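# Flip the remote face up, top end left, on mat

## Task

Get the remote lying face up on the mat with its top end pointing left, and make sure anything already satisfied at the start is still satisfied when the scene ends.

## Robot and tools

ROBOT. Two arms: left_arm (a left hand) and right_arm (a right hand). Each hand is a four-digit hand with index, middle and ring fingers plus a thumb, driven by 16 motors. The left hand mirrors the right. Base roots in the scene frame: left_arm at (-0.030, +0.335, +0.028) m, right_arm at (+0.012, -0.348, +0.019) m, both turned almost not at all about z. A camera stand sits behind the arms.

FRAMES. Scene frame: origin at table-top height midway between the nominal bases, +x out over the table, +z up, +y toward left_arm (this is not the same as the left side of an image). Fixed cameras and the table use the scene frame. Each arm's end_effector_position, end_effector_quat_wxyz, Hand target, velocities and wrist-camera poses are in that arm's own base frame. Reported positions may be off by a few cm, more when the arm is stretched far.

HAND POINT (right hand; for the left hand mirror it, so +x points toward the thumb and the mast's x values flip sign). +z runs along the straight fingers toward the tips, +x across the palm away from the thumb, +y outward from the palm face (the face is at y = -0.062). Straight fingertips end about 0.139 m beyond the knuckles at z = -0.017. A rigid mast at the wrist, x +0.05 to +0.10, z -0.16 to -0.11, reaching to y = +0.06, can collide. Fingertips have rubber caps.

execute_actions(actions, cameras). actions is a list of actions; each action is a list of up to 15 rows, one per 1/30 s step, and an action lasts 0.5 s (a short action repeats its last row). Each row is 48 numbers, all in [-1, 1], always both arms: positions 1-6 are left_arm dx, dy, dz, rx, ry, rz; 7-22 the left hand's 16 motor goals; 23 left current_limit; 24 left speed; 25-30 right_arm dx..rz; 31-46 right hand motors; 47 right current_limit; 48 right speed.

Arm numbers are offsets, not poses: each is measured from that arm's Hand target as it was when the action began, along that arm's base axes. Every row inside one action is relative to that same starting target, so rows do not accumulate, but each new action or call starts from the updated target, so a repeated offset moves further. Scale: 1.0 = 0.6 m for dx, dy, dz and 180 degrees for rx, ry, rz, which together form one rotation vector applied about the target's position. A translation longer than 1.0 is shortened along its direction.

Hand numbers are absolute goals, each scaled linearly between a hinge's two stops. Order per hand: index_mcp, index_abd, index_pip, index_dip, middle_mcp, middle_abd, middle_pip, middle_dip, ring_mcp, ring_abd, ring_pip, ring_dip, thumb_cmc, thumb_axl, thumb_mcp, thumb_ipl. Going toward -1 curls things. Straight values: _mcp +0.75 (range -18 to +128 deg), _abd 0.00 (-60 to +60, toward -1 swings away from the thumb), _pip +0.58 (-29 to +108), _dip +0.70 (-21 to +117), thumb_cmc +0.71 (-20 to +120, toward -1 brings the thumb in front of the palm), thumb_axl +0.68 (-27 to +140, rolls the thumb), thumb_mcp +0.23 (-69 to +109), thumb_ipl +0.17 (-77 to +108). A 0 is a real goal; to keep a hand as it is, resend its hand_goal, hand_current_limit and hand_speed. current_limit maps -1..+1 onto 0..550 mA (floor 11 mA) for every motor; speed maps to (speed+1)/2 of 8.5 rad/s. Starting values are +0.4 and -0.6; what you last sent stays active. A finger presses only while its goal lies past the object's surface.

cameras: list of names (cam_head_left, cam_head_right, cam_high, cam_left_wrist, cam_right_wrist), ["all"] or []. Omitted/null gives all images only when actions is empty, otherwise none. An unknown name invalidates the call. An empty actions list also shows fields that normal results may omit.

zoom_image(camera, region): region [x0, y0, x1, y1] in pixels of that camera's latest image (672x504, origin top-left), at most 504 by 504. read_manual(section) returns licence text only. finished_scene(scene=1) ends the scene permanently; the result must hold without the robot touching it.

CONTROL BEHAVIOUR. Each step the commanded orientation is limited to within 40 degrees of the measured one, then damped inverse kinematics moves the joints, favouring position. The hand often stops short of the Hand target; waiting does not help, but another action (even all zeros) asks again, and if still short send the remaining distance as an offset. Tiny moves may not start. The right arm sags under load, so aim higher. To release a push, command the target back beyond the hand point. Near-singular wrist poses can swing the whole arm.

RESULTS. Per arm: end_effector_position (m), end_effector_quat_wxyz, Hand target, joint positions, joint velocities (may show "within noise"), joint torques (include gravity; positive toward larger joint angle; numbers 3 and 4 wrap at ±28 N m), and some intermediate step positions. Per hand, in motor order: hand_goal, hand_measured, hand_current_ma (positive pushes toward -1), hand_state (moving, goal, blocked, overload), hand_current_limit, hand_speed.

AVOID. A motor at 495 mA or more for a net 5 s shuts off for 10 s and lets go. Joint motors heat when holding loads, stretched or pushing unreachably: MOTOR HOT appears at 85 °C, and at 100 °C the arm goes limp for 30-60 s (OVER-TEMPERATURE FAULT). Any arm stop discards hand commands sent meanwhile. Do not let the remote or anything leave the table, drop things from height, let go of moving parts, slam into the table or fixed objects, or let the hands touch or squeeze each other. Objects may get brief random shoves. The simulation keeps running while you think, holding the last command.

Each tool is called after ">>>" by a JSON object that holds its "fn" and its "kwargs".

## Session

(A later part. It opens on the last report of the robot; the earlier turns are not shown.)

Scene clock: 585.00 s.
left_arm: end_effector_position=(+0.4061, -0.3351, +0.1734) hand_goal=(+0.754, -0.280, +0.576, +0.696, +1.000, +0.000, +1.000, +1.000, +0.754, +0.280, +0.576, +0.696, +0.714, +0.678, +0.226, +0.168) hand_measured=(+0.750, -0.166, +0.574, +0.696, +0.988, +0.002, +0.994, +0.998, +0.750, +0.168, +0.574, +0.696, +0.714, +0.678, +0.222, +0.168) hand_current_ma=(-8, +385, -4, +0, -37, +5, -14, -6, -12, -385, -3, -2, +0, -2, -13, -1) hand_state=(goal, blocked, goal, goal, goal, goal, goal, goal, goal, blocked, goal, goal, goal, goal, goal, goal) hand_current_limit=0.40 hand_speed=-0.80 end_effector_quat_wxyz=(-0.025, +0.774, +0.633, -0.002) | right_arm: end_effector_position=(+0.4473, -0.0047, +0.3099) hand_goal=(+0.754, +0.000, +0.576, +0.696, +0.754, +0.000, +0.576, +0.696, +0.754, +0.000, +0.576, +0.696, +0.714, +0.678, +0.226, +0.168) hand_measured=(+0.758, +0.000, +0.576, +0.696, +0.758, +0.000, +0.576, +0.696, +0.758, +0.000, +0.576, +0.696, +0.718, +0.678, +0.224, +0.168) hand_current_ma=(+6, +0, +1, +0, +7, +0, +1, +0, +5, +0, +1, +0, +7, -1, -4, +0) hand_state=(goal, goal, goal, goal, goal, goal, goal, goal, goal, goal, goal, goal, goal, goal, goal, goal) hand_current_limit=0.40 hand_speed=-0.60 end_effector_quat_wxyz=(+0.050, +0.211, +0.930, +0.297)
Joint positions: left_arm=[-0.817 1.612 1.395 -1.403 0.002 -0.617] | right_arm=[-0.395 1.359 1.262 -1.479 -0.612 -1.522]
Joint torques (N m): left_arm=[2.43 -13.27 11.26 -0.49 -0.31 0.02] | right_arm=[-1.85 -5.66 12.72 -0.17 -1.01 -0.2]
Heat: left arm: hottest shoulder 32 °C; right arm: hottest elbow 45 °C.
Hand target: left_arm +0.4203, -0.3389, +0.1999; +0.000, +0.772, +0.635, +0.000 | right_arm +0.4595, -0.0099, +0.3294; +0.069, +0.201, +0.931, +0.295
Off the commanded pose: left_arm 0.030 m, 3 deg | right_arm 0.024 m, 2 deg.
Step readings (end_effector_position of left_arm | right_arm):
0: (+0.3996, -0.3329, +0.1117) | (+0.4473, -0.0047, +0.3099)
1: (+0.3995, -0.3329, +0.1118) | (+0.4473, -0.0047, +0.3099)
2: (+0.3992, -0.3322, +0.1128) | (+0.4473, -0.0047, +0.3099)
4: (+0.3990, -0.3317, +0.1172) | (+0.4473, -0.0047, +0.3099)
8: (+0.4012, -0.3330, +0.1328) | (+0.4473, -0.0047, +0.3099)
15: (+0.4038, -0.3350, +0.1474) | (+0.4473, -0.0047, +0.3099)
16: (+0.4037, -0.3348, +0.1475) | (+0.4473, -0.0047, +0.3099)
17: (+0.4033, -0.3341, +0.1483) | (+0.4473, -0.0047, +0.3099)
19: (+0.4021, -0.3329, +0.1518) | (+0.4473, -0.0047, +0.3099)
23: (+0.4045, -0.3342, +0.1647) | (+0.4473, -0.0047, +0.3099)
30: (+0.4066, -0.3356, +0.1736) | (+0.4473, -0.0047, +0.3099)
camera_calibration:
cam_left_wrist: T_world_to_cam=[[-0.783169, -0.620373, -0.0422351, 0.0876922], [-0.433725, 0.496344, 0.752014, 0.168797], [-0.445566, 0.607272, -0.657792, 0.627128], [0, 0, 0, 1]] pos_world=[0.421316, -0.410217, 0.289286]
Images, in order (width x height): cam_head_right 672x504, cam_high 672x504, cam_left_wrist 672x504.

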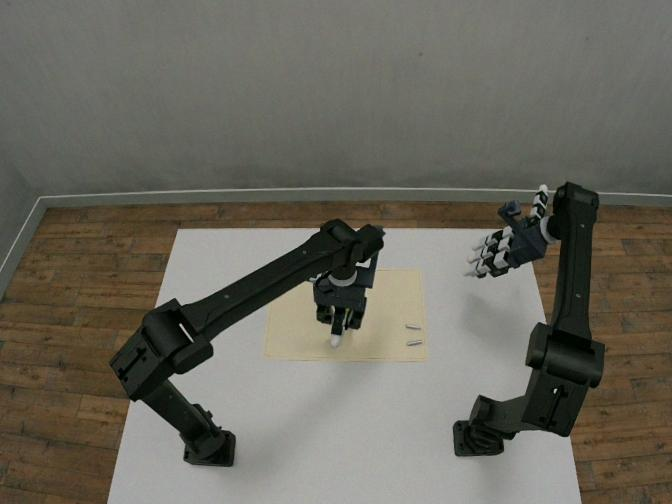

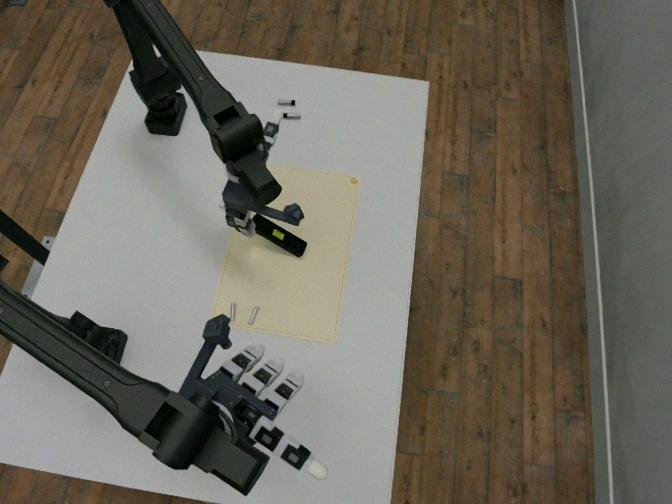

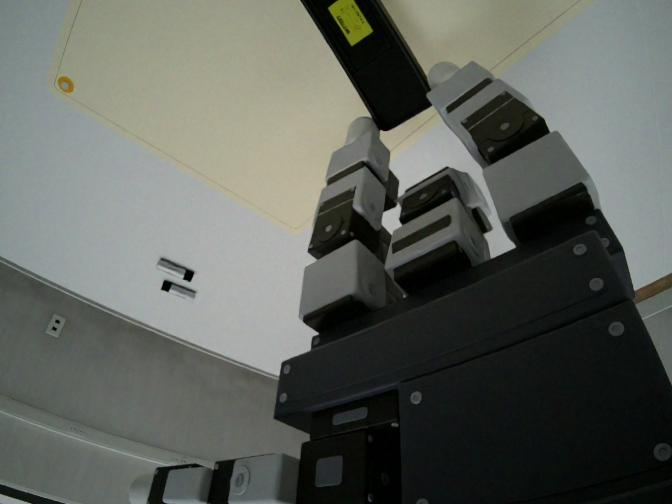

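>>> {"fn": "execute_actions", "kwargs": {"actions": [[[0.052,-0.011,0.053,0,0,0,0.754,-0.28,0.576,0.696,1,0,1,1,0.754,0.28,0.576,0.696,0.714,0.678,0.226,0.168,0.4,-0.8,0,0,0,0,0,0,0.754,0,0.576,0.696,0.754,0,0.576,0.696,0.754,0,0.576,0.696,0.714,0.678,0.226,0.168,0.4,-0.6]],[[0.067,-0.014,0.035,0,0,0,0.754,-0.28,0.576,0.696,1,0,1,1,0.754,0.28,0.576,0.696,0.714,0.678,0.226,0.168,0.4,-0.8,0,0,0,0,0,0,0.754,0,0.576,0.696,0.754,0,0.576,0.696,0.754,0,0.576,0.696,0.714,0.678,0.226,0.168,0.4,-0.6]]], "cameras": ["cam_left_wrist","cam_high","cam_head_right"]}}

>>> {"fn": "zoom_image", "kwargs": {"camera": "cam_high", "region": [190, 140, 390, 290]}}

Scene clock: 600.00 s.
left_arm: end_effector_position=(+0.4789, -0.3486, +0.2349) hand_goal=(+0.754, -0.280, +0.576, +0.696, +1.000, +0.000, +1.000, +1.000, +0.754, +0.280, +0.576, +0.696, +0.714, +0.678, +0.226, +0.168) hand_measured=(+0.752, -0.166, +0.576, +0.696, +0.990, +0.002, +0.994, +0.998, +0.754, +0.170, +0.576, +0.696, +0.714, +0.678, +0.222, +0.168) hand_current_ma=(-8, +385, +0, +0, -34, +5, -14, -6, -2, -385, +1, +0, +0, -2, -13, -1) hand_state=(goal, blocked, goal, goal, goal, goal, goal, goal, goal, blocked, goal, goal, goal, goal, goal, goal) hand_current_limit=0.40 hand_speed=-0.80 end_effector_quat_wxyz=(-0.017, +0.772, +0.635, -0.002) | right_arm: end_effector_position=(+0.4473, -0.0047, +0.3099) hand_goal=(+0.754, +0.000, +0.576, +0.696, +0.754, +0.000, +0.576, +0.696, +0.754, +0.000, +0.576, +0.696, +0.714, +0.678, +0.226, +0.168) hand_measured=(+0.758, +0.000, +0.576, +0.696, +0.758, +0.000, +0.576, +0.696, +0.758, +0.000, +0.576, +0.696, +0.718, +0.678, +0.224, +0.168) hand_current_ma=(+6, +0, +1, +0, +7, +0, +1, +0, +5, +0, +1, +0, +7, -1, -4, +0) hand_state=(goal, goal, goal, goal, goal, goal, goal, goal, goal, goal, goal, goal, goal, goal, goal, goal) hand_current_limit=0.40 hand_speed=-0.60 end_effector_quat_wxyz=(+0.050, +0.211, +0.930, +0.297)
Joint positions: left_arm=[-0.736 1.745 1.726 -1.585 -0.001 -0.541] | right_arm=[-0.395 1.359 1.262 -1.479 -0.612 -1.522]
Joint torques (N m): left_arm=[1.73 -14.15 12.08 -0.53 -0.19 0.03] | right_arm=[-1.38 -5.01 12.59 -0.06 -0.98 -0.19]
Heat: left arm: hottest shoulder 33 °C; right arm: hottest elbow 45 °C.
Hand target: left_arm +0.4917, -0.3539, +0.2525; -0.001, +0.772, +0.635, +0.000 | right_arm +0.4595, -0.0099, +0.3294; +0.069, +0.201, +0.931, +0.295
Off the commanded pose: left_arm 0.022 m, 2 deg | right_arm 0.024 m, 2 deg.
Step readings (end_effector_position of left_arm | right_arm):
0: (+0.4061, -0.3351, +0.1734) | (+0.4473, -0.0047, +0.3099)
1: (+0.4064, -0.3352, +0.1740) | (+0.4473, -0.0047, +0.3099)
2: (+0.4068, -0.3350, +0.1760) | (+0.4473, -0.0047, +0.3099)
4: (+0.4112, -0.3357, +0.1844) | (+0.4473, -0.0047, +0.3099)
8: (+0.4299, -0.3389, +0.2108) | (+0.4473, -0.0047, +0.3099)
15: (+0.4394, -0.3393, +0.2255) | (+0.4473, -0.0047, +0.3099)
16: (+0.4392, -0.3393, +0.2252) | (+0.4473, -0.0047, +0.3099)
17: (+0.4405, -0.3391, +0.2253) | (+0.4473, -0.0047, +0.3099)
19: (+0.4477, -0.3438, +0.2279) | (+0.4473, -0.0047, +0.3099)
23: (+0.4696, -0.3500, +0.2342) | (+0.4473, -0.0047, +0.3099)
30: (+0.4794, -0.3489, +0.2350) | (+0.4473, -0.0047, +0.3099)
camera_calibration:
cam_left_wrist: T_world_to_cam=[[-0.77893, -0.625586, -0.0437077, 0.135435], [-0.444878, 0.502113, 0.741597, 0.170656], [-0.441987, 0.597096, -0.66942, 0.705701], [0, 0, 0, 1]] pos_world=[0.493326, -0.422334, 0.351772]
Images, in order (width x height): cam_head_right 672x504, cam_high 672x504, cam_left_wrist 672x504.

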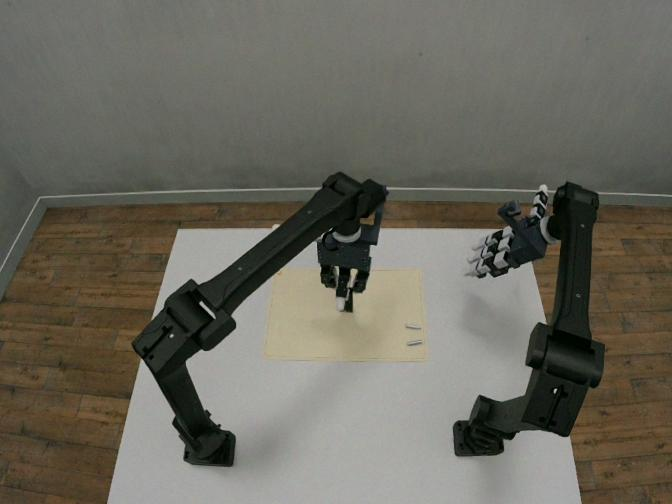

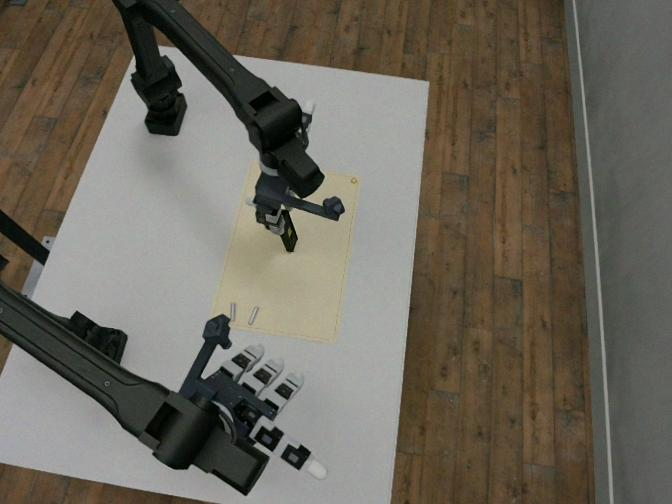

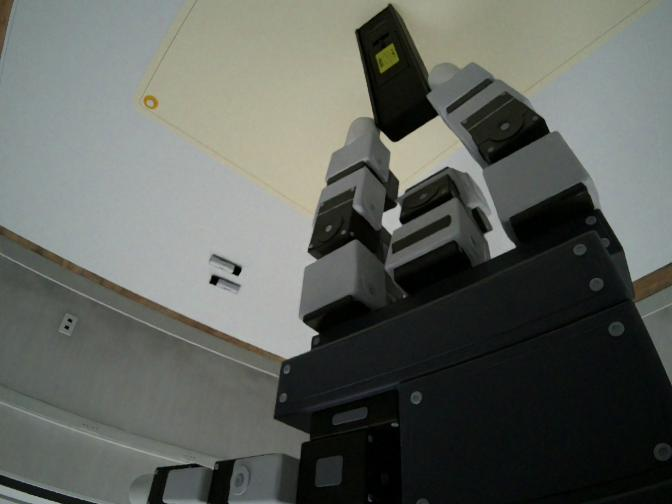

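Scaled by 2.520 from the camera's 672x504 image, which has a finer 960x720 frame.

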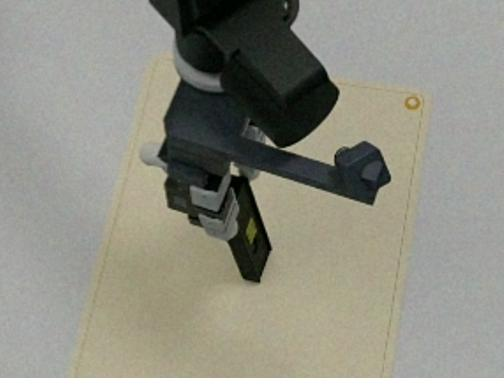

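>>> {"fn": "execute_actions", "kwargs": {"actions": [[[0,0,0.045,0,0,0,0.754,-0.28,0.576,0.696,1,0,1,1,0.754,0.28,0.576,0.696,0.714,0.678,0.226,0.168,0.4,-0.8,0,-0.08,0,0,0,0,0.754,0,0.576,0.696,0.754,0,0.576,0.696,0.754,0,0.576,0.696,0.714,0.678,0.226,0.168,0.4,-0.6]],[[-0.005,-0.0093,0,0,0,-0.074,0.754,-0.28,0.576,0.696,1,0,1,1,0.754,0.28,0.576,0.696,0.714,0.678,0.226,0.168,0.4,-0.8,0,-0.08,0,0,0,0,0.754,0,0.576,0.696,0.754,0,0.576,0.696,0.754,0,0.576,0.696,0.714,0.678,0.226,0.168,0.4,-0.6]],[[-0.005,-0.0093,0,0,0,-0.074,0.754,-0.28,0.576,0.696,1,0,1,1,0.754,0.28,0.576,0.696,0.714,0.678,0.226,0.168,0.4,-0.8,0,0,0,0,0,0,0.754,0,0.576,0.696,0.754,0,0.576,0.696,0.754,0,0.576,0.696,0.714,0.678,0.226,0.168,0.4,-0.6]]], "cameras": ["cam_left_wrist","cam_high","cam_head_right"]}}

Scene clock: 626.33 s.
left_arm: end_effector_position=(+0.4834, -0.3717, +0.2663) hand_goal=(+0.754, -0.280, +0.576, +0.696, +1.000, +0.000, +1.000, +1.000, +0.754, +0.280, +0.576, +0.696, +0.714, +0.678, +0.226, +0.168) hand_measured=(+0.752, -0.166, +0.576, +0.696, +0.990, +0.002, +0.994, +0.998, +0.754, +0.170, +0.576, +0.696, +0.714, +0.678, +0.222, +0.168) hand_current_ma=(-8, +385, +0, +0, -34, +5, -14, -6, -2, -385, +1, +0, +1, -2, -13, -1) hand_state=(goal, blocked, goal, goal, goal, goal, goal, goal, goal, blocked, goal, goal, goal, goal, goal, goal) hand_current_limit=0.40 hand_speed=-0.80 end_effector_quat_wxyz=(-0.013, +0.898, +0.439, -0.003) | right_arm: end_effector_position=(+0.4492, -0.1006, +0.3138) hand_goal=(+0.754, +0.000, +0.576, +0.696, +0.754, +0.000, +0.576, +0.696, +0.754, +0.000, +0.576, +0.696, +0.714, +0.678, +0.226, +0.168) hand_measured=(+0.758, +0.000, +0.576, +0.696, +0.758, +0.000, +0.576, +0.696, +0.758, +0.000, +0.576, +0.696, +0.718, +0.678, +0.224, +0.168) hand_current_ma=(+7, +0, +1, +0, +7, +0, +1, +0, +5, +0, +1, +0, +7, -1, -4, +0) hand_state=(goal, goal, goal, goal, goal, goal, goal, goal, goal, goal, goal, goal, goal, goal, goal, goal) hand_current_limit=0.40 hand_speed=-0.60 end_effector_quat_wxyz=(+0.052, +0.213, +0.928, +0.302)
Joint positions: left_arm=[-0.698 1.734 1.793 -1.656 -0.005 -0.036] | right_arm=[-0.6 1.507 1.418 -1.627 -0.609 -1.766]
Joint torques (N m): left_arm=[2.14 -16.26 7.72 0.12 -0.07 0.02] | right_arm=[-0.62 -7.82 12.23 -0.21 -0.85 -0.15]
Heat: left arm: hottest elbow 34 °C; right arm: hottest elbow 45 °C.
Hand target: left_arm +0.4857, -0.3651, +0.2798; +0.000, +0.898, +0.440, +0.000 | right_arm +0.4595, -0.1059, +0.3295; +0.069, +0.201, +0.932, +0.295
Off the commanded pose: left_arm 0.015 m, 1 deg | right_arm 0.019 m, 2 deg.
Step readings (end_effector_position of left_arm | right_arm):
0: (+0.4789, -0.3487, +0.2349) | (+0.4473, -0.0047, +0.3099)
1: (+0.4789, -0.3486, +0.2352) | (+0.4473, -0.0047, +0.3099)
2: (+0.4786, -0.3484, +0.2362) | (+0.4465, -0.0056, +0.3106)
4: (+0.4783, -0.3481, +0.2402) | (+0.4465, -0.0130, +0.3126)
8: (+0.4799, -0.3495, +0.2533) | (+0.4494, -0.0424, +0.3133)
15: (+0.4808, -0.3503, +0.2615) | (+0.4490, -0.0541, +0.3095)
16: (+0.4807, -0.3505, +0.2614) | (+0.4488, -0.0539, +0.3099)
17: (+0.4807, -0.3517, +0.2614) | (+0.4482, -0.0540, +0.3109)
19: (+0.4815, -0.3550, +0.2614) | (+0.4484, -0.0600, +0.3140)
23: (+0.4822, -0.3612, +0.2613) | (+0.4509, -0.0876, +0.3165)
30: (+0.4837, -0.3646, +0.2611) | (+0.4501, -0.1013, +0.3114)
31: (+0.4840, -0.3648, +0.2611) | (+0.4498, -0.1011, +0.3114)
32: (+0.4841, -0.3659, +0.2613) | (+0.4496, -0.1009, +0.3116)
34: (+0.4838, -0.3684, +0.2613) | (+0.4492, -0.1007, +0.3123)
38: (+0.4829, -0.3695, +0.2625) | (+0.4494, -0.1008, +0.3135)
45: (+0.4839, -0.3699, +0.2663) | (+0.4493, -0.1007, +0.3138)
camera_calibration:
cam_left_wrist: T_world_to_cam=[[-0.977516, -0.207825, -0.0356545, 0.374949], [-0.166585, 0.657473, 0.734832, 0.0860426], [-0.129274, 0.72425, -0.677311, 0.640671], [0, 0, 0, 1]] pos_world=[0.463674, -0.442653, 0.384075]
Images, in order (width x height): cam_head_right 672x504, cam_high 672x504, cam_left_wrist 672x504.

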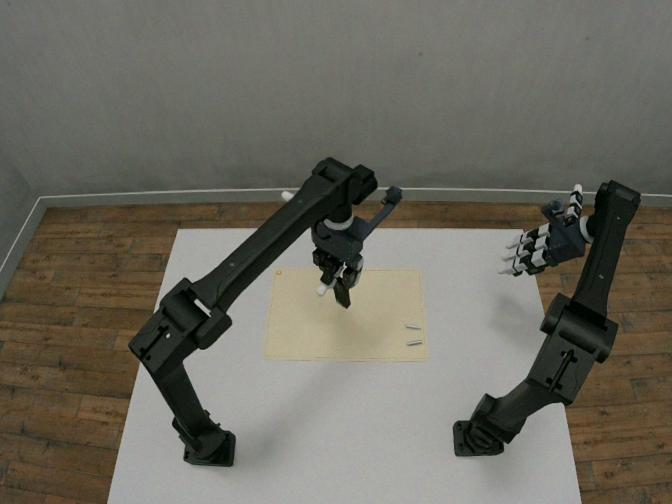

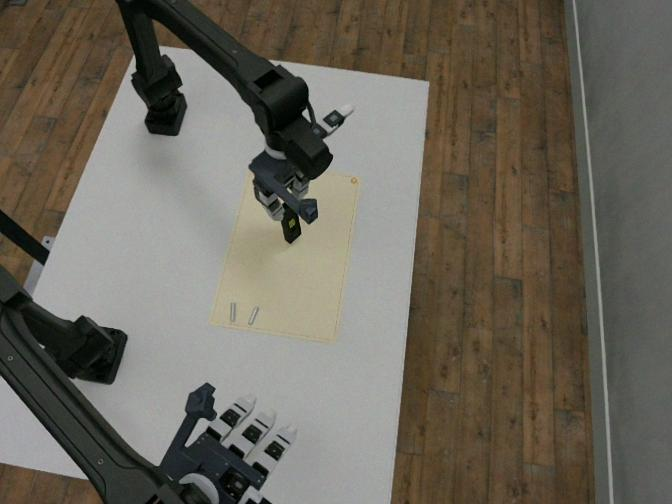

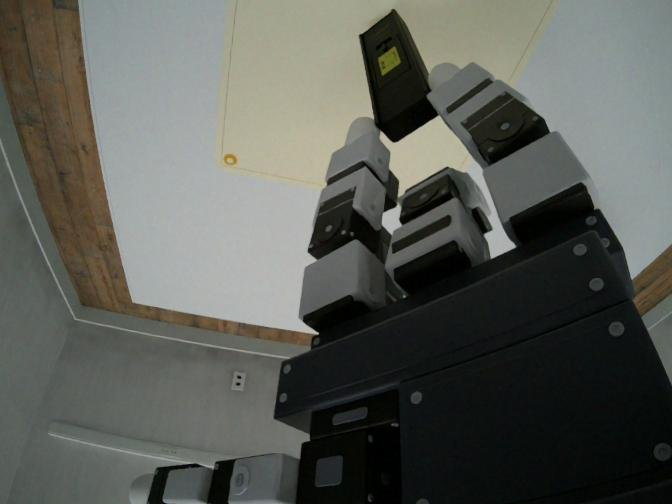

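>>> {"fn": "execute_actions", "kwargs": {"actions": [[[-0.0174,-0.0041,0,0,0,-0.074,0.754,-0.28,0.576,0.696,1,0,1,1,0.754,0.28,0.576,0.696,0.714,0.678,0.226,0.168,0.4,-0.8,0,0,0,0,0,0,0.754,0,0.576,0.696,0.754,0,0.576,0.696,0.754,0,0.576,0.696,0.714,0.678,0.226,0.168,0.4,-0.6]],[[-0.0174,-0.0041,0,0,0,-0.074,0.754,-0.28,0.576,0.696,1,0,1,1,0.754,0.28,0.576,0.696,0.714,0.678,0.226,0.168,0.4,-0.8,0,0,0,0,0,0,0.754,0,0.576,0.696,0.754,0,0.576,0.696,0.754,0,0.576,0.696,0.714,0.678,0.226,0.168,0.4,-0.6]],[[-0.0278,0.0064,0,0,0,-0.074,0.754,-0.28,0.576,0.696,1,0,1,1,0.754,0.28,0.576,0.696,0.714,0.678,0.226,0.168,0.4,-0.8,0,0,0,0,0,0,0.754,0,0.576,0.696,0.754,0,0.576,0.696,0.754,0,0.576,0.696,0.714,0.678,0.226,0.168,0.4,-0.6]],[[-0.0278,0.0064,0,0,0,-0.074,0.754,-0.28,0.576,0.696,1,0,1,1,0.754,0.28,0.576,0.696,0.714,0.678,0.226,0.168,0.4,-0.8,0,0,0,0,0,0,0.754,0,0.576,0.696,0.754,0,0.576,0.696,0.754,0,0.576,0.696,0.714,0.678,0.226,0.168,0.4,-0.6]]], "cameras": ["cam_left_wrist","cam_high","cam_head_right","cam_head_left"]}}

>>> {"fn": "zoom_image", "kwargs": {"camera": "cam_high", "region": [190, 140, 390, 290]}}

>>> {"fn": "zoom_image", "kwargs": {"camera": "cam_head_right", "region": [260, 200, 420, 320]}}

Scene clock: 638.63 s.
left_arm: end_effector_position=(+0.4278, -0.3674, +0.2655) hand_goal=(+0.754, -0.280, +0.576, +0.696, +1.000, +0.000, +1.000, +1.000, +0.754, +0.280, +0.576, +0.696, +0.714, +0.678, +0.226, +0.168) hand_measured=(+0.750, -0.166, +0.576, +0.696, +0.990, +0.002, +0.994, +0.998, +0.754, +0.170, +0.576, +0.696, +0.714, +0.678, +0.222, +0.168) hand_current_ma=(-10, +385, -1, +0, -34, +5, -14, -6, -2, -385, +1, +0, +1, -2, -13, -1) hand_state=(goal, blocked, goal, goal, goal, goal, goal, goal, goal, blocked, goal, goal, goal, goal, goal, goal) hand_current_limit=0.40 hand_speed=-0.80 end_effector_quat_wxyz=(-0.012, +1.000, -0.011, -0.013) | right_arm: end_effector_position=(+0.4492, -0.1006, +0.3138) hand_goal=(+0.754, +0.000, +0.576, +0.696, +0.754, +0.000, +0.576, +0.696, +0.754, +0.000, +0.576, +0.696, +0.714, +0.678, +0.226, +0.168) hand_measured=(+0.758, +0.000, +0.576, +0.696, +0.758, +0.000, +0.576, +0.696, +0.758, +0.000, +0.576, +0.696, +0.718, +0.678, +0.224, +0.168) hand_current_ma=(+7, +0, +1, +0, +7, +0, +1, +0, +5, +0, +1, +0, +7, -1, -4, +0) hand_state=(goal, goal, goal, goal, goal, goal, goal, goal, goal, goal, goal, goal, goal, goal, goal, goal) hand_current_limit=0.40 hand_speed=-0.60 end_effector_quat_wxyz=(+0.052, +0.213, +0.928, +0.302)
Joint positions: left_arm=[-0.607 1.657 1.693 -1.642 -0.005 0.986] | right_arm=[-0.6 1.507 1.418 -1.627 -0.609 -1.766]
Joint torques (N m): left_arm=[2.61 -15.09 7.92 0.4 0.01 0.02] | right_arm=[-0.79 -7.06 12.1 -0.18 -0.9 -0.13]
Heat: left arm: hottest shoulder 34 °C; right arm: hottest elbow 46 °C.
Hand target: left_arm +0.4315, -0.3622, +0.2796; +0.000, +1.000, -0.009, +0.000 | right_arm +0.4595, -0.1059, +0.3295; +0.069, +0.201, +0.932, +0.295
Off the commanded pose: left_arm 0.015 m, 2 deg | right_arm 0.019 m, 3 deg.
Step readings (end_effector_position of left_arm | right_arm):
0: (+0.4834, -0.3718, +0.2663) | (+0.4492, -0.1006, +0.3138)
1: (+0.4833, -0.3718, +0.2661) | (+0.4492, -0.1006, +0.3138)
2: (+0.4822, -0.3725, +0.2655) | (+0.4492, -0.1006, +0.3138)
4: (+0.4783, -0.3731, +0.2635) | (+0.4492, -0.1006, +0.3138)
8: (+0.4732, -0.3725, +0.2618) | (+0.4492, -0.1006, +0.3138)
15: (+0.4726, -0.3716, +0.2654) | (+0.4492, -0.1006, +0.3138)
16: (+0.4724, -0.3718, +0.2656) | (+0.4492, -0.1006, +0.3138)
17: (+0.4716, -0.3724, +0.2653) | (+0.4492, -0.1006, +0.3138)
19: (+0.4679, -0.3742, +0.2644) | (+0.4492, -0.1006, +0.3138)
23: (+0.4631, -0.3744, +0.2634) | (+0.4492, -0.1006, +0.3138)
30: (+0.4623, -0.3737, +0.2646) | (+0.4492, -0.1006, +0.3138)
31: (+0.4621, -0.3740, +0.2645) | (+0.4492, -0.1006, +0.3138)
32: (+0.4610, -0.3743, +0.2643) | (+0.4492, -0.1006, +0.3138)
34: (+0.4559, -0.3747, +0.2631) | (+0.4492, -0.1006, +0.3138)
38: (+0.4484, -0.3721, +0.2627) | (+0.4492, -0.1006, +0.3138)
45: (+0.4461, -0.3700, +0.2664) | (+0.4492, -0.1006, +0.3138)
46: (+0.4458, -0.3701, +0.2665) | (+0.4492, -0.1006, +0.3138)
47: (+0.4448, -0.3701, +0.2662) | (+0.4492, -0.1006, +0.3138)
49: (+0.4401, -0.3705, +0.2651) | (+0.4492, -0.1006, +0.3138)
53: (+0.4328, -0.3690, +0.2644) | (+0.4492, -0.1006, +0.3138)
60: (+0.4299, -0.3666, +0.2653) | (+0.4492, -0.1006, +0.3138)
camera_calibration:
cam_left_wrist: T_world_to_cam=[[-0.751755, 0.659338, -0.0117711, 0.537118], [0.451065, 0.527146, 0.720179, -0.233713], [0.481046, 0.536088, -0.693689, 0.303959], [0, 0, 0, 1]] pos_world=[0.362983, -0.39389, 0.385491]
Images, in order (width x height): cam_head_left 672x504, cam_head_right 672x504, cam_high 672x504, cam_left_wrist 672x504.

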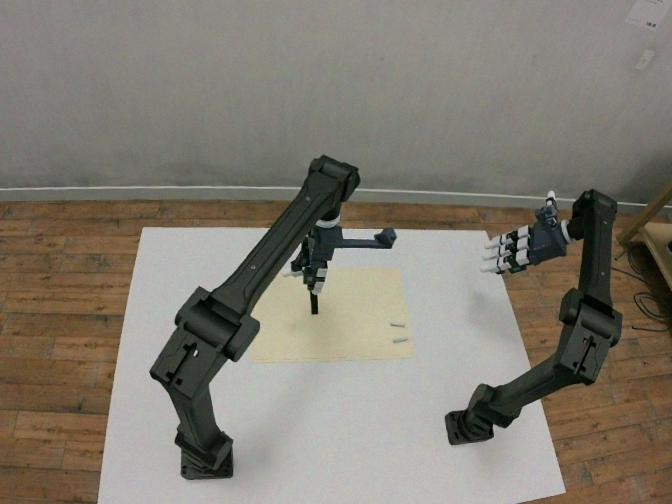

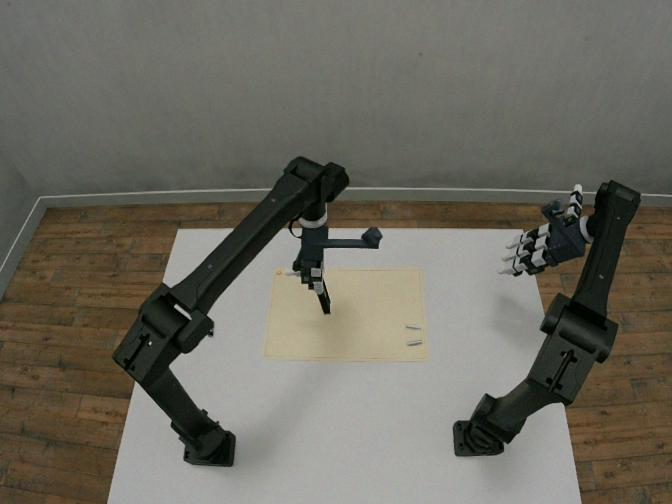

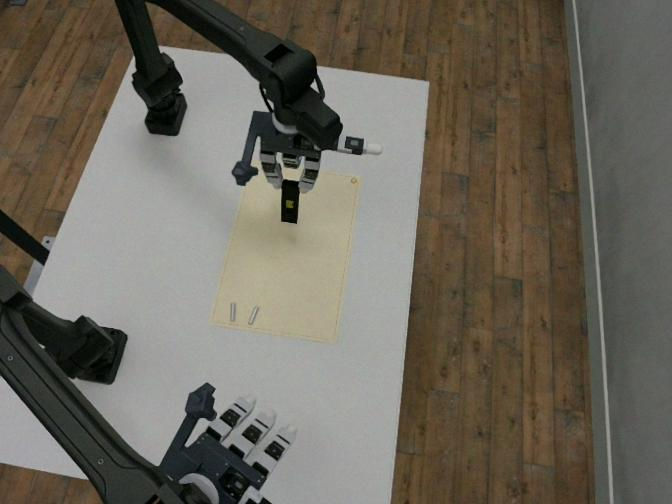

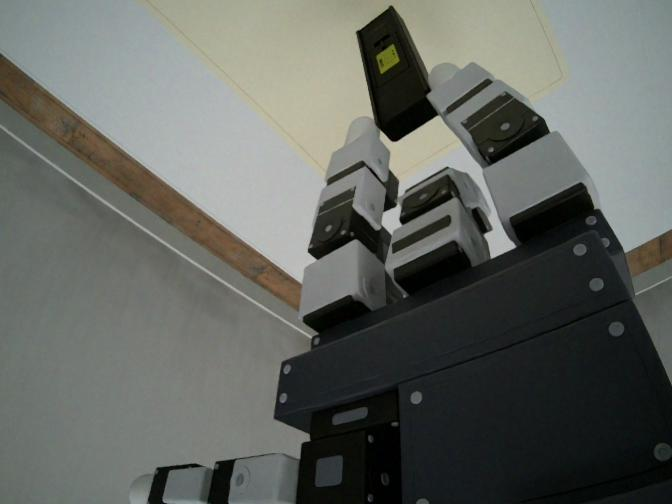

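Scaled by 2.520 from the camera's 672x504 image, which has a finer 960x720 frame.

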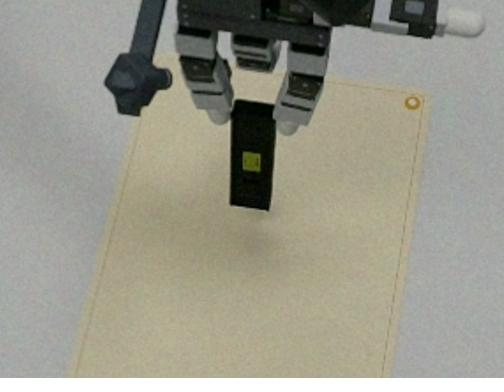

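Scaled by 3.150 from the camera's 672x504 image, which has a finer 960x720 frame.

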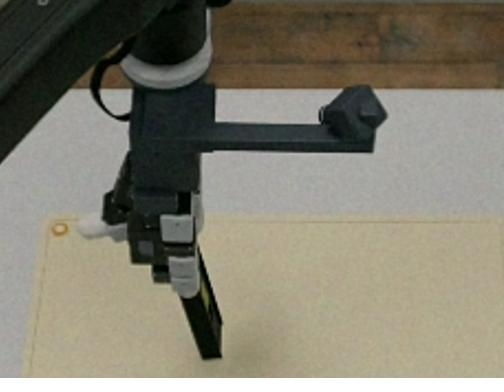

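>>> {"fn": "execute_actions", "kwargs": {"actions": [[[0.002,0.075,-0.03,0,0,0,0.754,-0.28,0.576,0.696,1,0,1,1,0.754,0.28,0.576,0.696,0.714,0.678,0.226,0.168,0.4,-0.8,0,0,0,0,0,0,0.754,0,0.576,0.696,0.754,0,0.576,0.696,0.754,0,0.576,0.696,0.714,0.678,0.226,0.168,0.4,-0.6]],[[0,0,-0.06,0,0,0,0.754,-0.28,0.576,0.696,1,0,1,1,0.754,0.28,0.576,0.696,0.714,0.678,0.226,0.168,0.4,-0.8,0,0,0,0,0,0,0.754,0,0.576,0.696,0.754,0,0.576,0.696,0.754,0,0.576,0.696,0.714,0.678,0.226,0.168,0.4,-0.6]]], "cameras": ["cam_left_wrist","cam_high","cam_head_right","cam_head_left"]}}

>>> {"fn": "zoom_image", "kwargs": {"camera": "cam_head_right", "region": [260, 200, 420, 320]}}

>>> {"fn": "zoom_image", "kwargs": {"camera": "cam_high", "region": [190, 140, 390, 290]}}

Scene clock: 659.17 s.
left_arm: end_effector_position=(+0.4299, -0.3174, +0.2277) hand_goal=(+0.754, -0.280, +0.576, +0.696, +1.000, +0.000, +1.000, +1.000, +0.754, +0.280, +0.576, +0.696, +0.714, +0.678, +0.226, +0.168) hand_measured=(+0.754, -0.166, +0.576, +0.696, +0.990, +0.002, +0.994, +0.998, +0.758, +0.170, +0.578, +0.696, +0.714, +0.678, +0.222, +0.168) hand_current_ma=(-1, +385, +0, +0, -33, +5, -14, -6, +13, -385, +6, +0, +0, -2, -13, -1) hand_state=(goal, blocked, goal, goal, goal, goal, goal, goal, goal, blocked, goal, goal, goal, goal, goal, goal) hand_current_limit=0.40 hand_speed=-0.80 end_effector_quat_wxyz=(-0.005, +1.000, -0.007, -0.005) | right_arm: end_effector_position=(+0.4492, -0.1006, +0.3138) hand_goal=(+0.754, +0.000, +0.576, +0.696, +0.754, +0.000, +0.576, +0.696, +0.754, +0.000, +0.576, +0.696, +0.714, +0.678, +0.226, +0.168) hand_measured=(+0.758, +0.000, +0.576, +0.696, +0.758, +0.000, +0.576, +0.696, +0.758, +0.000, +0.576, +0.696, +0.718, +0.678, +0.224, +0.168) hand_current_ma=(+7, +0, +1, +0, +7, +0, +1, +0, +5, +0, +1, +0, +7, -1, -4, +0) hand_state=(goal, goal, goal, goal, goal, goal, goal, goal, goal, goal, goal, goal, goal, goal, goal, goal) hand_current_limit=0.40 hand_speed=-0.60 end_effector_quat_wxyz=(+0.052, +0.213, +0.928, +0.302)
Joint positions: left_arm=[-0.517 1.578 1.494 -1.5 -0.003 1.069] | right_arm=[-0.6 1.507 1.418 -1.627 -0.609 -1.766]
Joint torques (N m): left_arm=[1.49 -12.28 6.83 0.85 -0.03 0.01] | right_arm=[-0.91 -6.77 12.15 -0.32 -0.87 -0.18]
Heat: left arm: hottest shoulder 35 °C; right arm: hottest elbow 46 °C.
Hand target: left_arm +0.4326, -0.3172, +0.2256; +0.000, +1.000, -0.009, +0.000 | right_arm +0.4595, -0.1059, +0.3295; +0.069, +0.201, +0.932, +0.295
Off the commanded pose: left_arm 0.003 m, 1 deg | right_arm 0.019 m, 3 deg.
Step readings (end_effector_position of left_arm | right_arm):
0: (+0.4277, -0.3674, +0.2655) | (+0.4492, -0.1006, +0.3138)
1: (+0.4276, -0.3671, +0.2652) | (+0.4492, -0.1006, +0.3138)
2: (+0.4272, -0.3658, +0.2637) | (+0.4492, -0.1006, +0.3138)
4: (+0.4252, -0.3583, +0.2581) | (+0.4492, -0.1006, +0.3138)
8: (+0.4257, -0.3311, +0.2478) | (+0.4492, -0.1006, +0.3138)
15: (+0.4333, -0.3180, +0.2488) | (+0.4492, -0.1006, +0.3138)
16: (+0.4331, -0.3180, +0.2488) | (+0.4492, -0.1006, +0.3138)
17: (+0.4332, -0.3182, +0.2474) | (+0.4492, -0.1006, +0.3138)
19: (+0.4330, -0.3182, +0.2417) | (+0.4492, -0.1006, +0.3138)
23: (+0.4293, -0.3165, +0.2269) | (+0.4492, -0.1006, +0.3138)
30: (+0.4299, -0.3174, +0.2278) | (+0.4492, -0.1006, +0.3138)
camera_calibration:
cam_left_wrist: T_world_to_cam=[[-0.755929, 0.65377, -0.0339951, 0.510476], [0.435751, 0.541238, 0.719154, -0.222505], [0.48856, 0.528816, -0.694019, 0.244506], [0, 0, 0, 1]] pos_world=[0.363385, -0.342605, 0.347061]
Images, in order (width x height): cam_head_left 672x504, cam_head_right 672x504, cam_high 672x504, cam_left_wrist 672x504.

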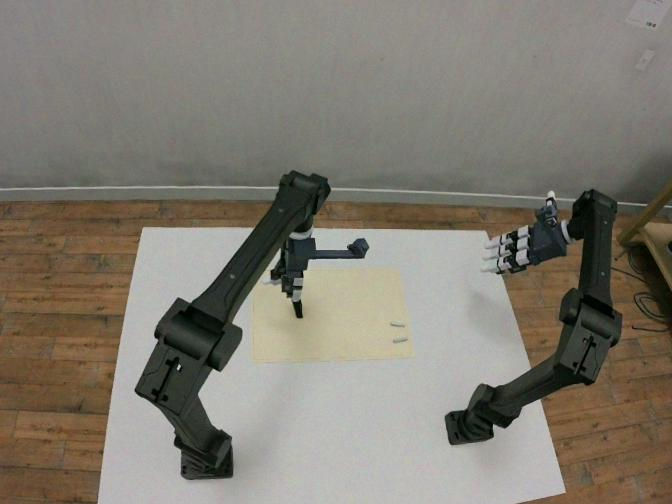

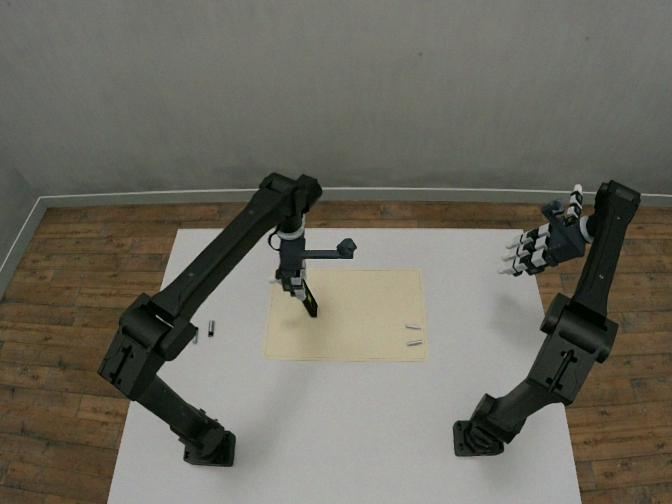

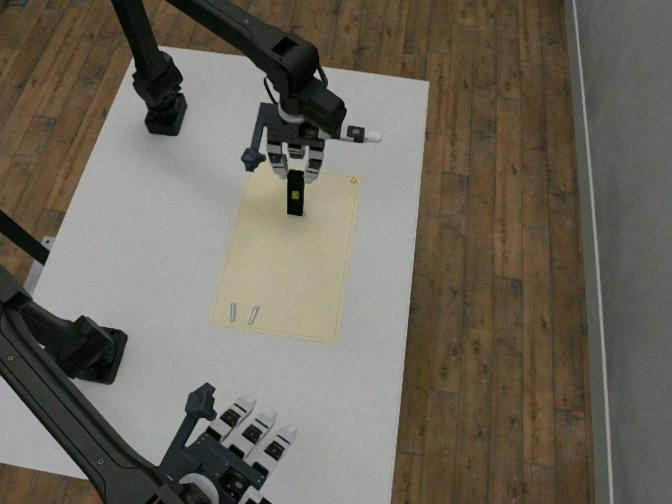

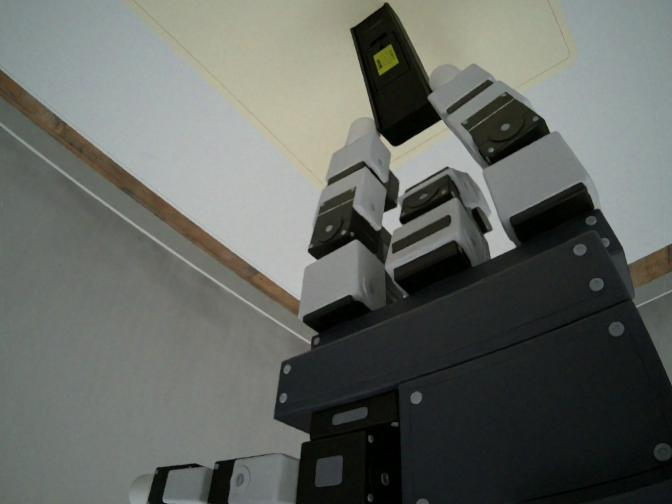

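Scaled by 3.150 from the camera's 672x504 image, which has a finer 960x720 frame.

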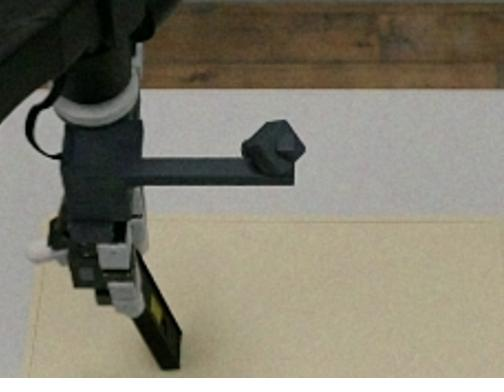

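Scaled by 2.520 from the camera's 672x504 image, which has a finer 960x720 frame.

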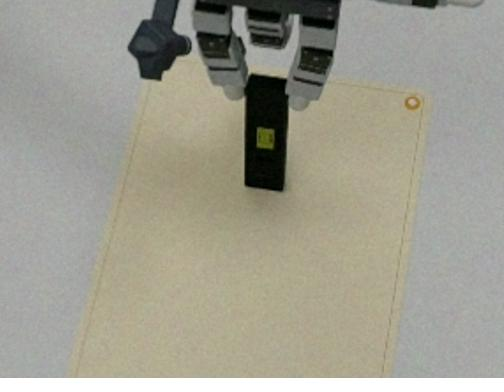

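>>> {"fn": "execute_actions", "kwargs": {"actions": [[[-0.001,-0.05,0.004,0,0,0,0.754,-0.28,0.576,0.696,1,0,1,1,0.754,0.28,0.576,0.696,0.714,0.678,0.226,0.168,0.4,-0.8,0,0,0,0,0,0,0.754,0,0.576,0.696,0.754,0,0.576,0.696,0.754,0,0.576,0.696,0.714,0.678,0.226,0.168,0.4,-0.6]],[[-0.001,-0.05,0.004,0,0,0,0.754,-0.28,0.576,0.696,1,0,1,1,0.754,0.28,0.576,0.696,0.714,0.678,0.226,0.168,0.4,-0.8,0,0,0,0,0,0,0.754,0,0.576,0.696,0.754,0,0.576,0.696,0.754,0,0.576,0.696,0.714,0.678,0.226,0.168,0.4,-0.6]]], "cameras": ["cam_left_wrist","cam_high","cam_head_right"]}}

>>> {"fn": "zoom_image", "kwargs": {"camera": "cam_head_right", "region": [260, 200, 420, 320]}}

Scene clock: 671.03 s.
left_arm: end_effector_position=(+0.4236, -0.3682, +0.2251) hand_goal=(+0.754, -0.280, +0.576, +0.696, +1.000, +0.000, +1.000, +1.000, +0.754, +0.280, +0.576, +0.696, +0.714, +0.678, +0.226, +0.168) hand_measured=(+0.750, -0.166, +0.576, +0.696, +0.990, +0.002, +0.994, +0.998, +0.752, +0.170, +0.576, +0.696, +0.714, +0.678, +0.222, +0.168) hand_current_ma=(-12, +385, -2, +0, -32, +5, -14, -6, -6, -385, +1, +0, +0, -2, -13, -1) hand_state=(goal, blocked, goal, goal, goal, goal, goal, goal, goal, blocked, goal, goal, goal, goal, goal, goal) hand_current_limit=0.40 hand_speed=-0.80 end_effector_quat_wxyz=(-0.002, +1.000, -0.010, -0.002) | right_arm: end_effector_position=(+0.4492, -0.1006, +0.3138) hand_goal=(+0.754, +0.000, +0.576, +0.696, +0.754, +0.000, +0.576, +0.696, +0.754, +0.000, +0.576, +0.696, +0.714, +0.678, +0.226, +0.168) hand_measured=(+0.758, +0.000, +0.576, +0.696, +0.758, +0.000, +0.576, +0.696, +0.758, +0.000, +0.576, +0.696, +0.718, +0.678, +0.224, +0.168) hand_current_ma=(+7, +0, +1, +0, +7, +0, +1, +0, +5, +0, +1, +0, +7, -1, -4, +0) hand_state=(goal, goal, goal, goal, goal, goal, goal, goal, goal, goal, goal, goal, goal, goal, goal, goal) hand_current_limit=0.40 hand_speed=-0.60 end_effector_quat_wxyz=(+0.052, +0.213, +0.928, +0.302)
Joint positions: left_arm=[-0.612 1.633 1.551 -1.496 -0.001 0.98] | right_arm=[-0.6 1.507 1.418 -1.627 -0.609 -1.766]
Joint torques (N m): left_arm=[0.91 -11.58 11.06 -0.31 -0.11 -0.16] | right_arm=[-1.61 -7.12 12.1 -0.06 -0.81 -0.19]
Heat: left arm: hottest shoulder 35 °C; right arm: hottest elbow 46 °C.
Hand target: left_arm +0.4314, -0.3773, +0.2304; +0.000, +1.000, -0.009, +0.000 | right_arm +0.4595, -0.1059, +0.3295; +0.069, +0.201, +0.932, +0.295
Off the commanded pose: left_arm 0.013 m, 0 deg | right_arm 0.019 m, 3 deg.
Step readings (end_effector_position of left_arm | right_arm):
0: (+0.4299, -0.3174, +0.2277) | (+0.4492, -0.1006, +0.3138)
1: (+0.4299, -0.3174, +0.2277) | (+0.4492, -0.1006, +0.3138)
2: (+0.4298, -0.3176, +0.2278) | (+0.4492, -0.1006, +0.3138)
4: (+0.4293, -0.3190, +0.2278) | (+0.4492, -0.1006, +0.3138)
8: (+0.4241, -0.3273, +0.2276) | (+0.4492, -0.1006, +0.3138)
15: (+0.4227, -0.3348, +0.2276) | (+0.4492, -0.1006, +0.3138)
16: (+0.4230, -0.3349, +0.2277) | (+0.4492, -0.1006, +0.3138)
17: (+0.4228, -0.3368, +0.2279) | (+0.4492, -0.1006, +0.3138)
19: (+0.4246, -0.3413, +0.2276) | (+0.4492, -0.1006, +0.3138)
23: (+0.4243, -0.3587, +0.2267) | (+0.4492, -0.1006, +0.3138)
30: (+0.4232, -0.3683, +0.2251) | (+0.4492, -0.1006, +0.3138)
camera_calibration:
cam_left_wrist: T_world_to_cam=[[-0.751999, 0.657884, -0.0410573, 0.540217], [0.434951, 0.542046, 0.71903, -0.189699], [0.495293, 0.522852, -0.693766, 0.26763], [0, 0, 0, 1]] pos_world=[0.356197, -0.392506, 0.344252]
Images, in order (width x height): cam_head_right 672x504, cam_high 672x504, cam_left_wrist 672x504.

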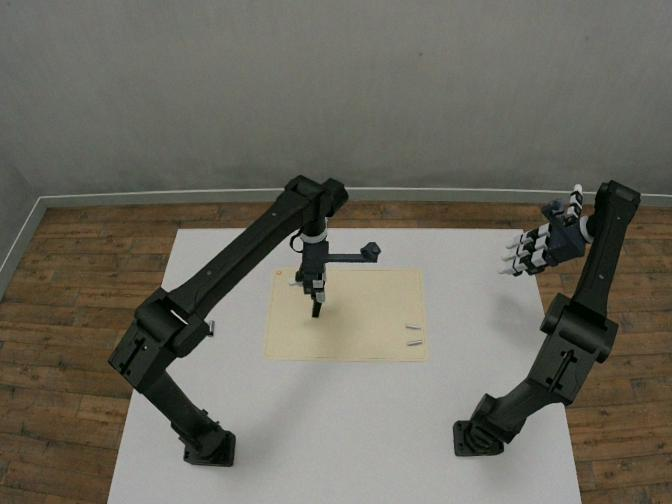

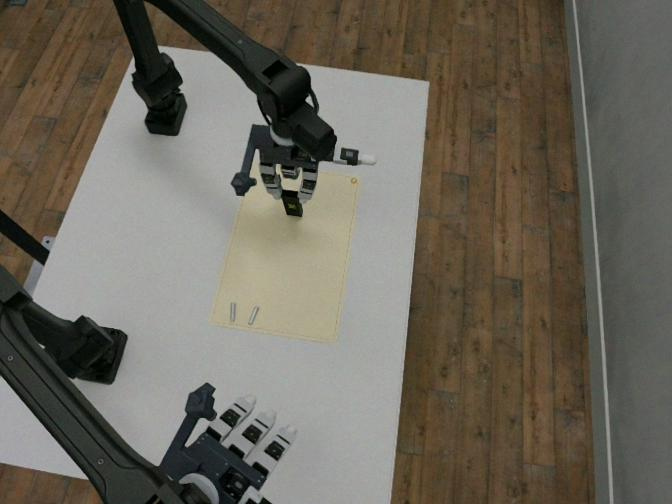

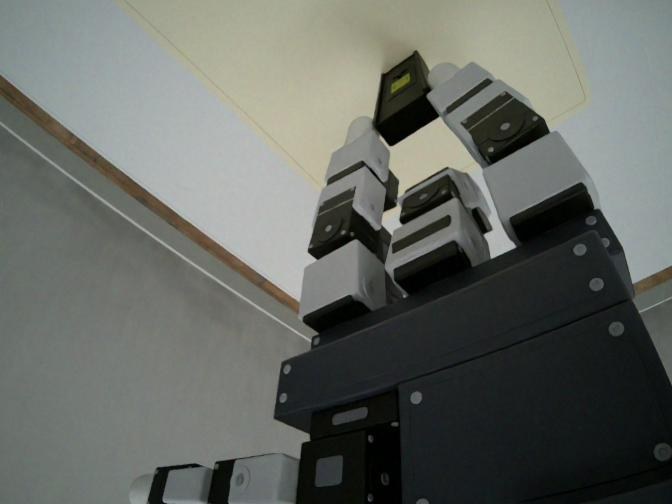

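Scaled by 3.150 from the camera's 672x504 image, which has a finer 960x720 frame.

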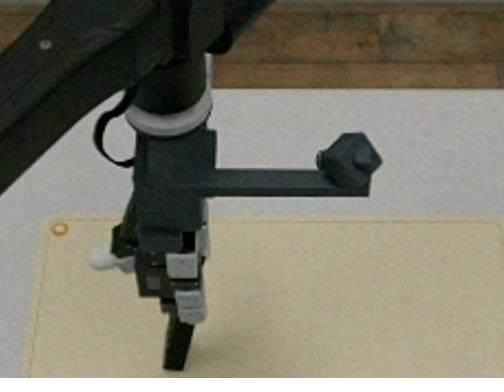

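>>> {"fn": "execute_actions", "kwargs": {"actions": [[[-0.001,-0.058,-0.018,0,0,0,0.754,-0.28,0.576,0.696,1,0,1,1,0.754,0.28,0.576,0.696,0.714,0.678,0.226,0.168,0.4,-0.8,0,0,0,0,0,0,0.754,0,0.576,0.696,0.754,0,0.576,0.696,0.754,0,0.576,0.696,0.714,0.678,0.226,0.168,0.4,-0.6]],[[-0.001,-0.058,-0.025,0,0,0,0.754,-0.28,0.576,0.696,1,0,1,1,0.754,0.28,0.576,0.696,0.714,0.678,0.226,0.168,0.4,-0.8,0,0,0,0,0,0,0.754,0,0.576,0.696,0.754,0,0.576,0.696,0.754,0,0.576,0.696,0.714,0.678,0.226,0.168,0.4,-0.6]]], "cameras": ["cam_left_wrist","cam_high","cam_head_right"]}}

>>> {"fn": "zoom_image", "kwargs": {"camera": "cam_head_right", "region": [260, 200, 420, 320]}}

Scene clock: 679.07 s.
left_arm: end_effector_position=(+0.4178, -0.4350, +0.1882) hand_goal=(+0.754, -0.280, +0.576, +0.696, +1.000, +0.000, +1.000, +1.000, +0.754, +0.280, +0.576, +0.696, +0.714, +0.678, +0.226, +0.168) hand_measured=(+0.736, -0.166, +0.566, +0.692, +0.990, +0.002, +0.996, +0.998, +0.754, +0.170, +0.576, +0.696, +0.714, +0.678, +0.222, +0.168) hand_current_ma=(-61, +385, -29, -10, -31, +5, -14, -6, +2, -385, +0, +0, +0, -2, -13, -1) hand_state=(goal, blocked, goal, goal, goal, goal, goal, goal, goal, blocked, goal, goal, goal, goal, goal, goal) hand_current_limit=0.40 hand_speed=-0.80 end_effector_quat_wxyz=(-0.013, +1.000, -0.012, -0.017) | right_arm: end_effector_position=(+0.4492, -0.1006, +0.3138) hand_goal=(+0.754, +0.000, +0.576, +0.696, +0.754, +0.000, +0.576, +0.696, +0.754, +0.000, +0.576, +0.696, +0.714, +0.678, +0.226, +0.168) hand_measured=(+0.758, +0.000, +0.576, +0.696, +0.758, +0.000, +0.576, +0.696, +0.758, +0.000, +0.576, +0.696, +0.718, +0.678, +0.224, +0.168) hand_current_ma=(+7, +0, +1, +0, +7, +0, +1, +0, +5, +0, +1, +0, +7, -1, -4, +0) hand_state=(goal, goal, goal, goal, goal, goal, goal, goal, goal, goal, goal, goal, goal, goal, goal, goal) hand_current_limit=0.40 hand_speed=-0.60 end_effector_quat_wxyz=(+0.052, +0.213, +0.928, +0.302)
Joint positions: left_arm=[-0.72 1.764 1.631 -1.481 0.003 0.875] | right_arm=[-0.6 1.507 1.418 -1.627 -0.609 -1.766]
Joint torques (N m): left_arm=[1.2 -14.51 11.63 0.17 -0.28 -0.17] | right_arm=[-1.08 -7.06 12.25 -0.14 -0.87 -0.13]
Heat: left arm: hottest shoulder 34 °C; right arm: hottest elbow 46 °C.
Hand target: left_arm +0.4303, -0.4468, +0.2048; +0.000, +1.000, -0.009, +0.000 | right_arm +0.4595, -0.1059, +0.3295; +0.069, +0.201, +0.932, +0.295
Off the commanded pose: left_arm 0.024 m, 2 deg | right_arm 0.019 m, 3 deg.
Step readings (end_effector_position of left_arm | right_arm):
0: (+0.4236, -0.3682, +0.2251) | (+0.4492, -0.1006, +0.3138)
1: (+0.4237, -0.3683, +0.2253) | (+0.4492, -0.1006, +0.3138)
2: (+0.4237, -0.3697, +0.2251) | (+0.4492, -0.1006, +0.3138)
4: (+0.4251, -0.3741, +0.2243) | (+0.4492, -0.1006, +0.3138)
8: (+0.4229, -0.3913, +0.2187) | (+0.4492, -0.1006, +0.3138)
15: (+0.4188, -0.4028, +0.2112) | (+0.4492, -0.1006, +0.3138)
16: (+0.4191, -0.4029, +0.2116) | (+0.4492, -0.1006, +0.3138)
17: (+0.4195, -0.4042, +0.2115) | (+0.4492, -0.1006, +0.3138)
19: (+0.4211, -0.4081, +0.2103) | (+0.4492, -0.1006, +0.3138)
23: (+0.4219, -0.4232, +0.2009) | (+0.4492, -0.1006, +0.3138)
30: (+0.4169, -0.4346, +0.1872) | (+0.4492, -0.1006, +0.3138)
camera_calibration:
cam_left_wrist: T_world_to_cam=[[-0.7507, 0.660625, -0.00494017, 0.572128], [0.457745, 0.525521, 0.717145, -0.140891], [0.47636, 0.5361, -0.696906, 0.293915], [0, 0, 0, 1]] pos_world=[0.35398, -0.461489, 0.308696]
Images, in order (width x height): cam_head_right 672x504, cam_high 672x504, cam_left_wrist 672x504.

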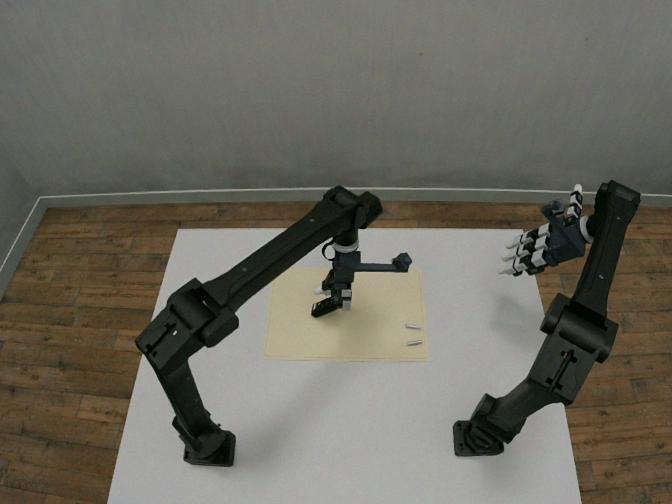

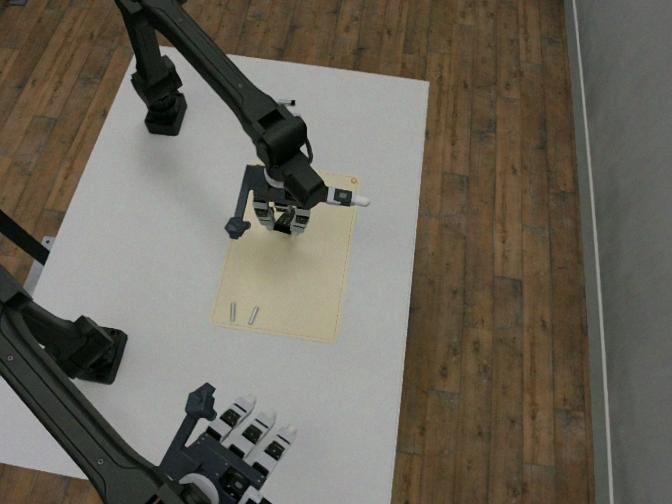

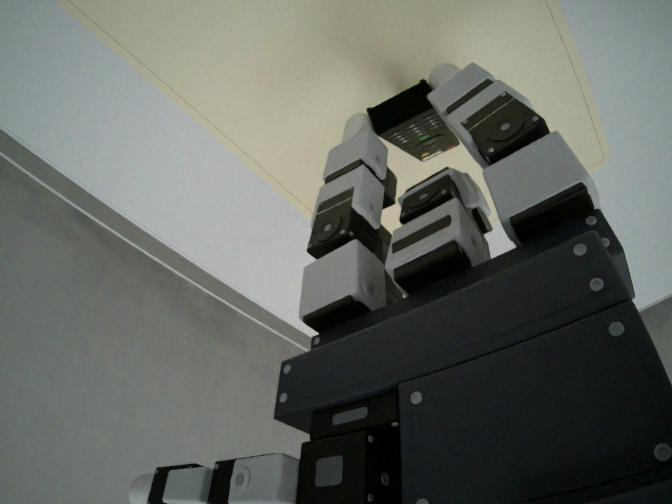

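Scaled by 3.150 from the camera's 672x504 image, which has a finer 960x720 frame.

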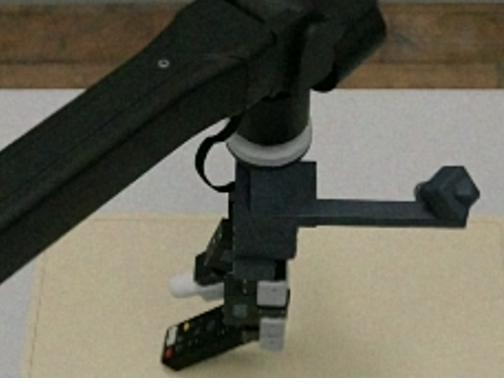

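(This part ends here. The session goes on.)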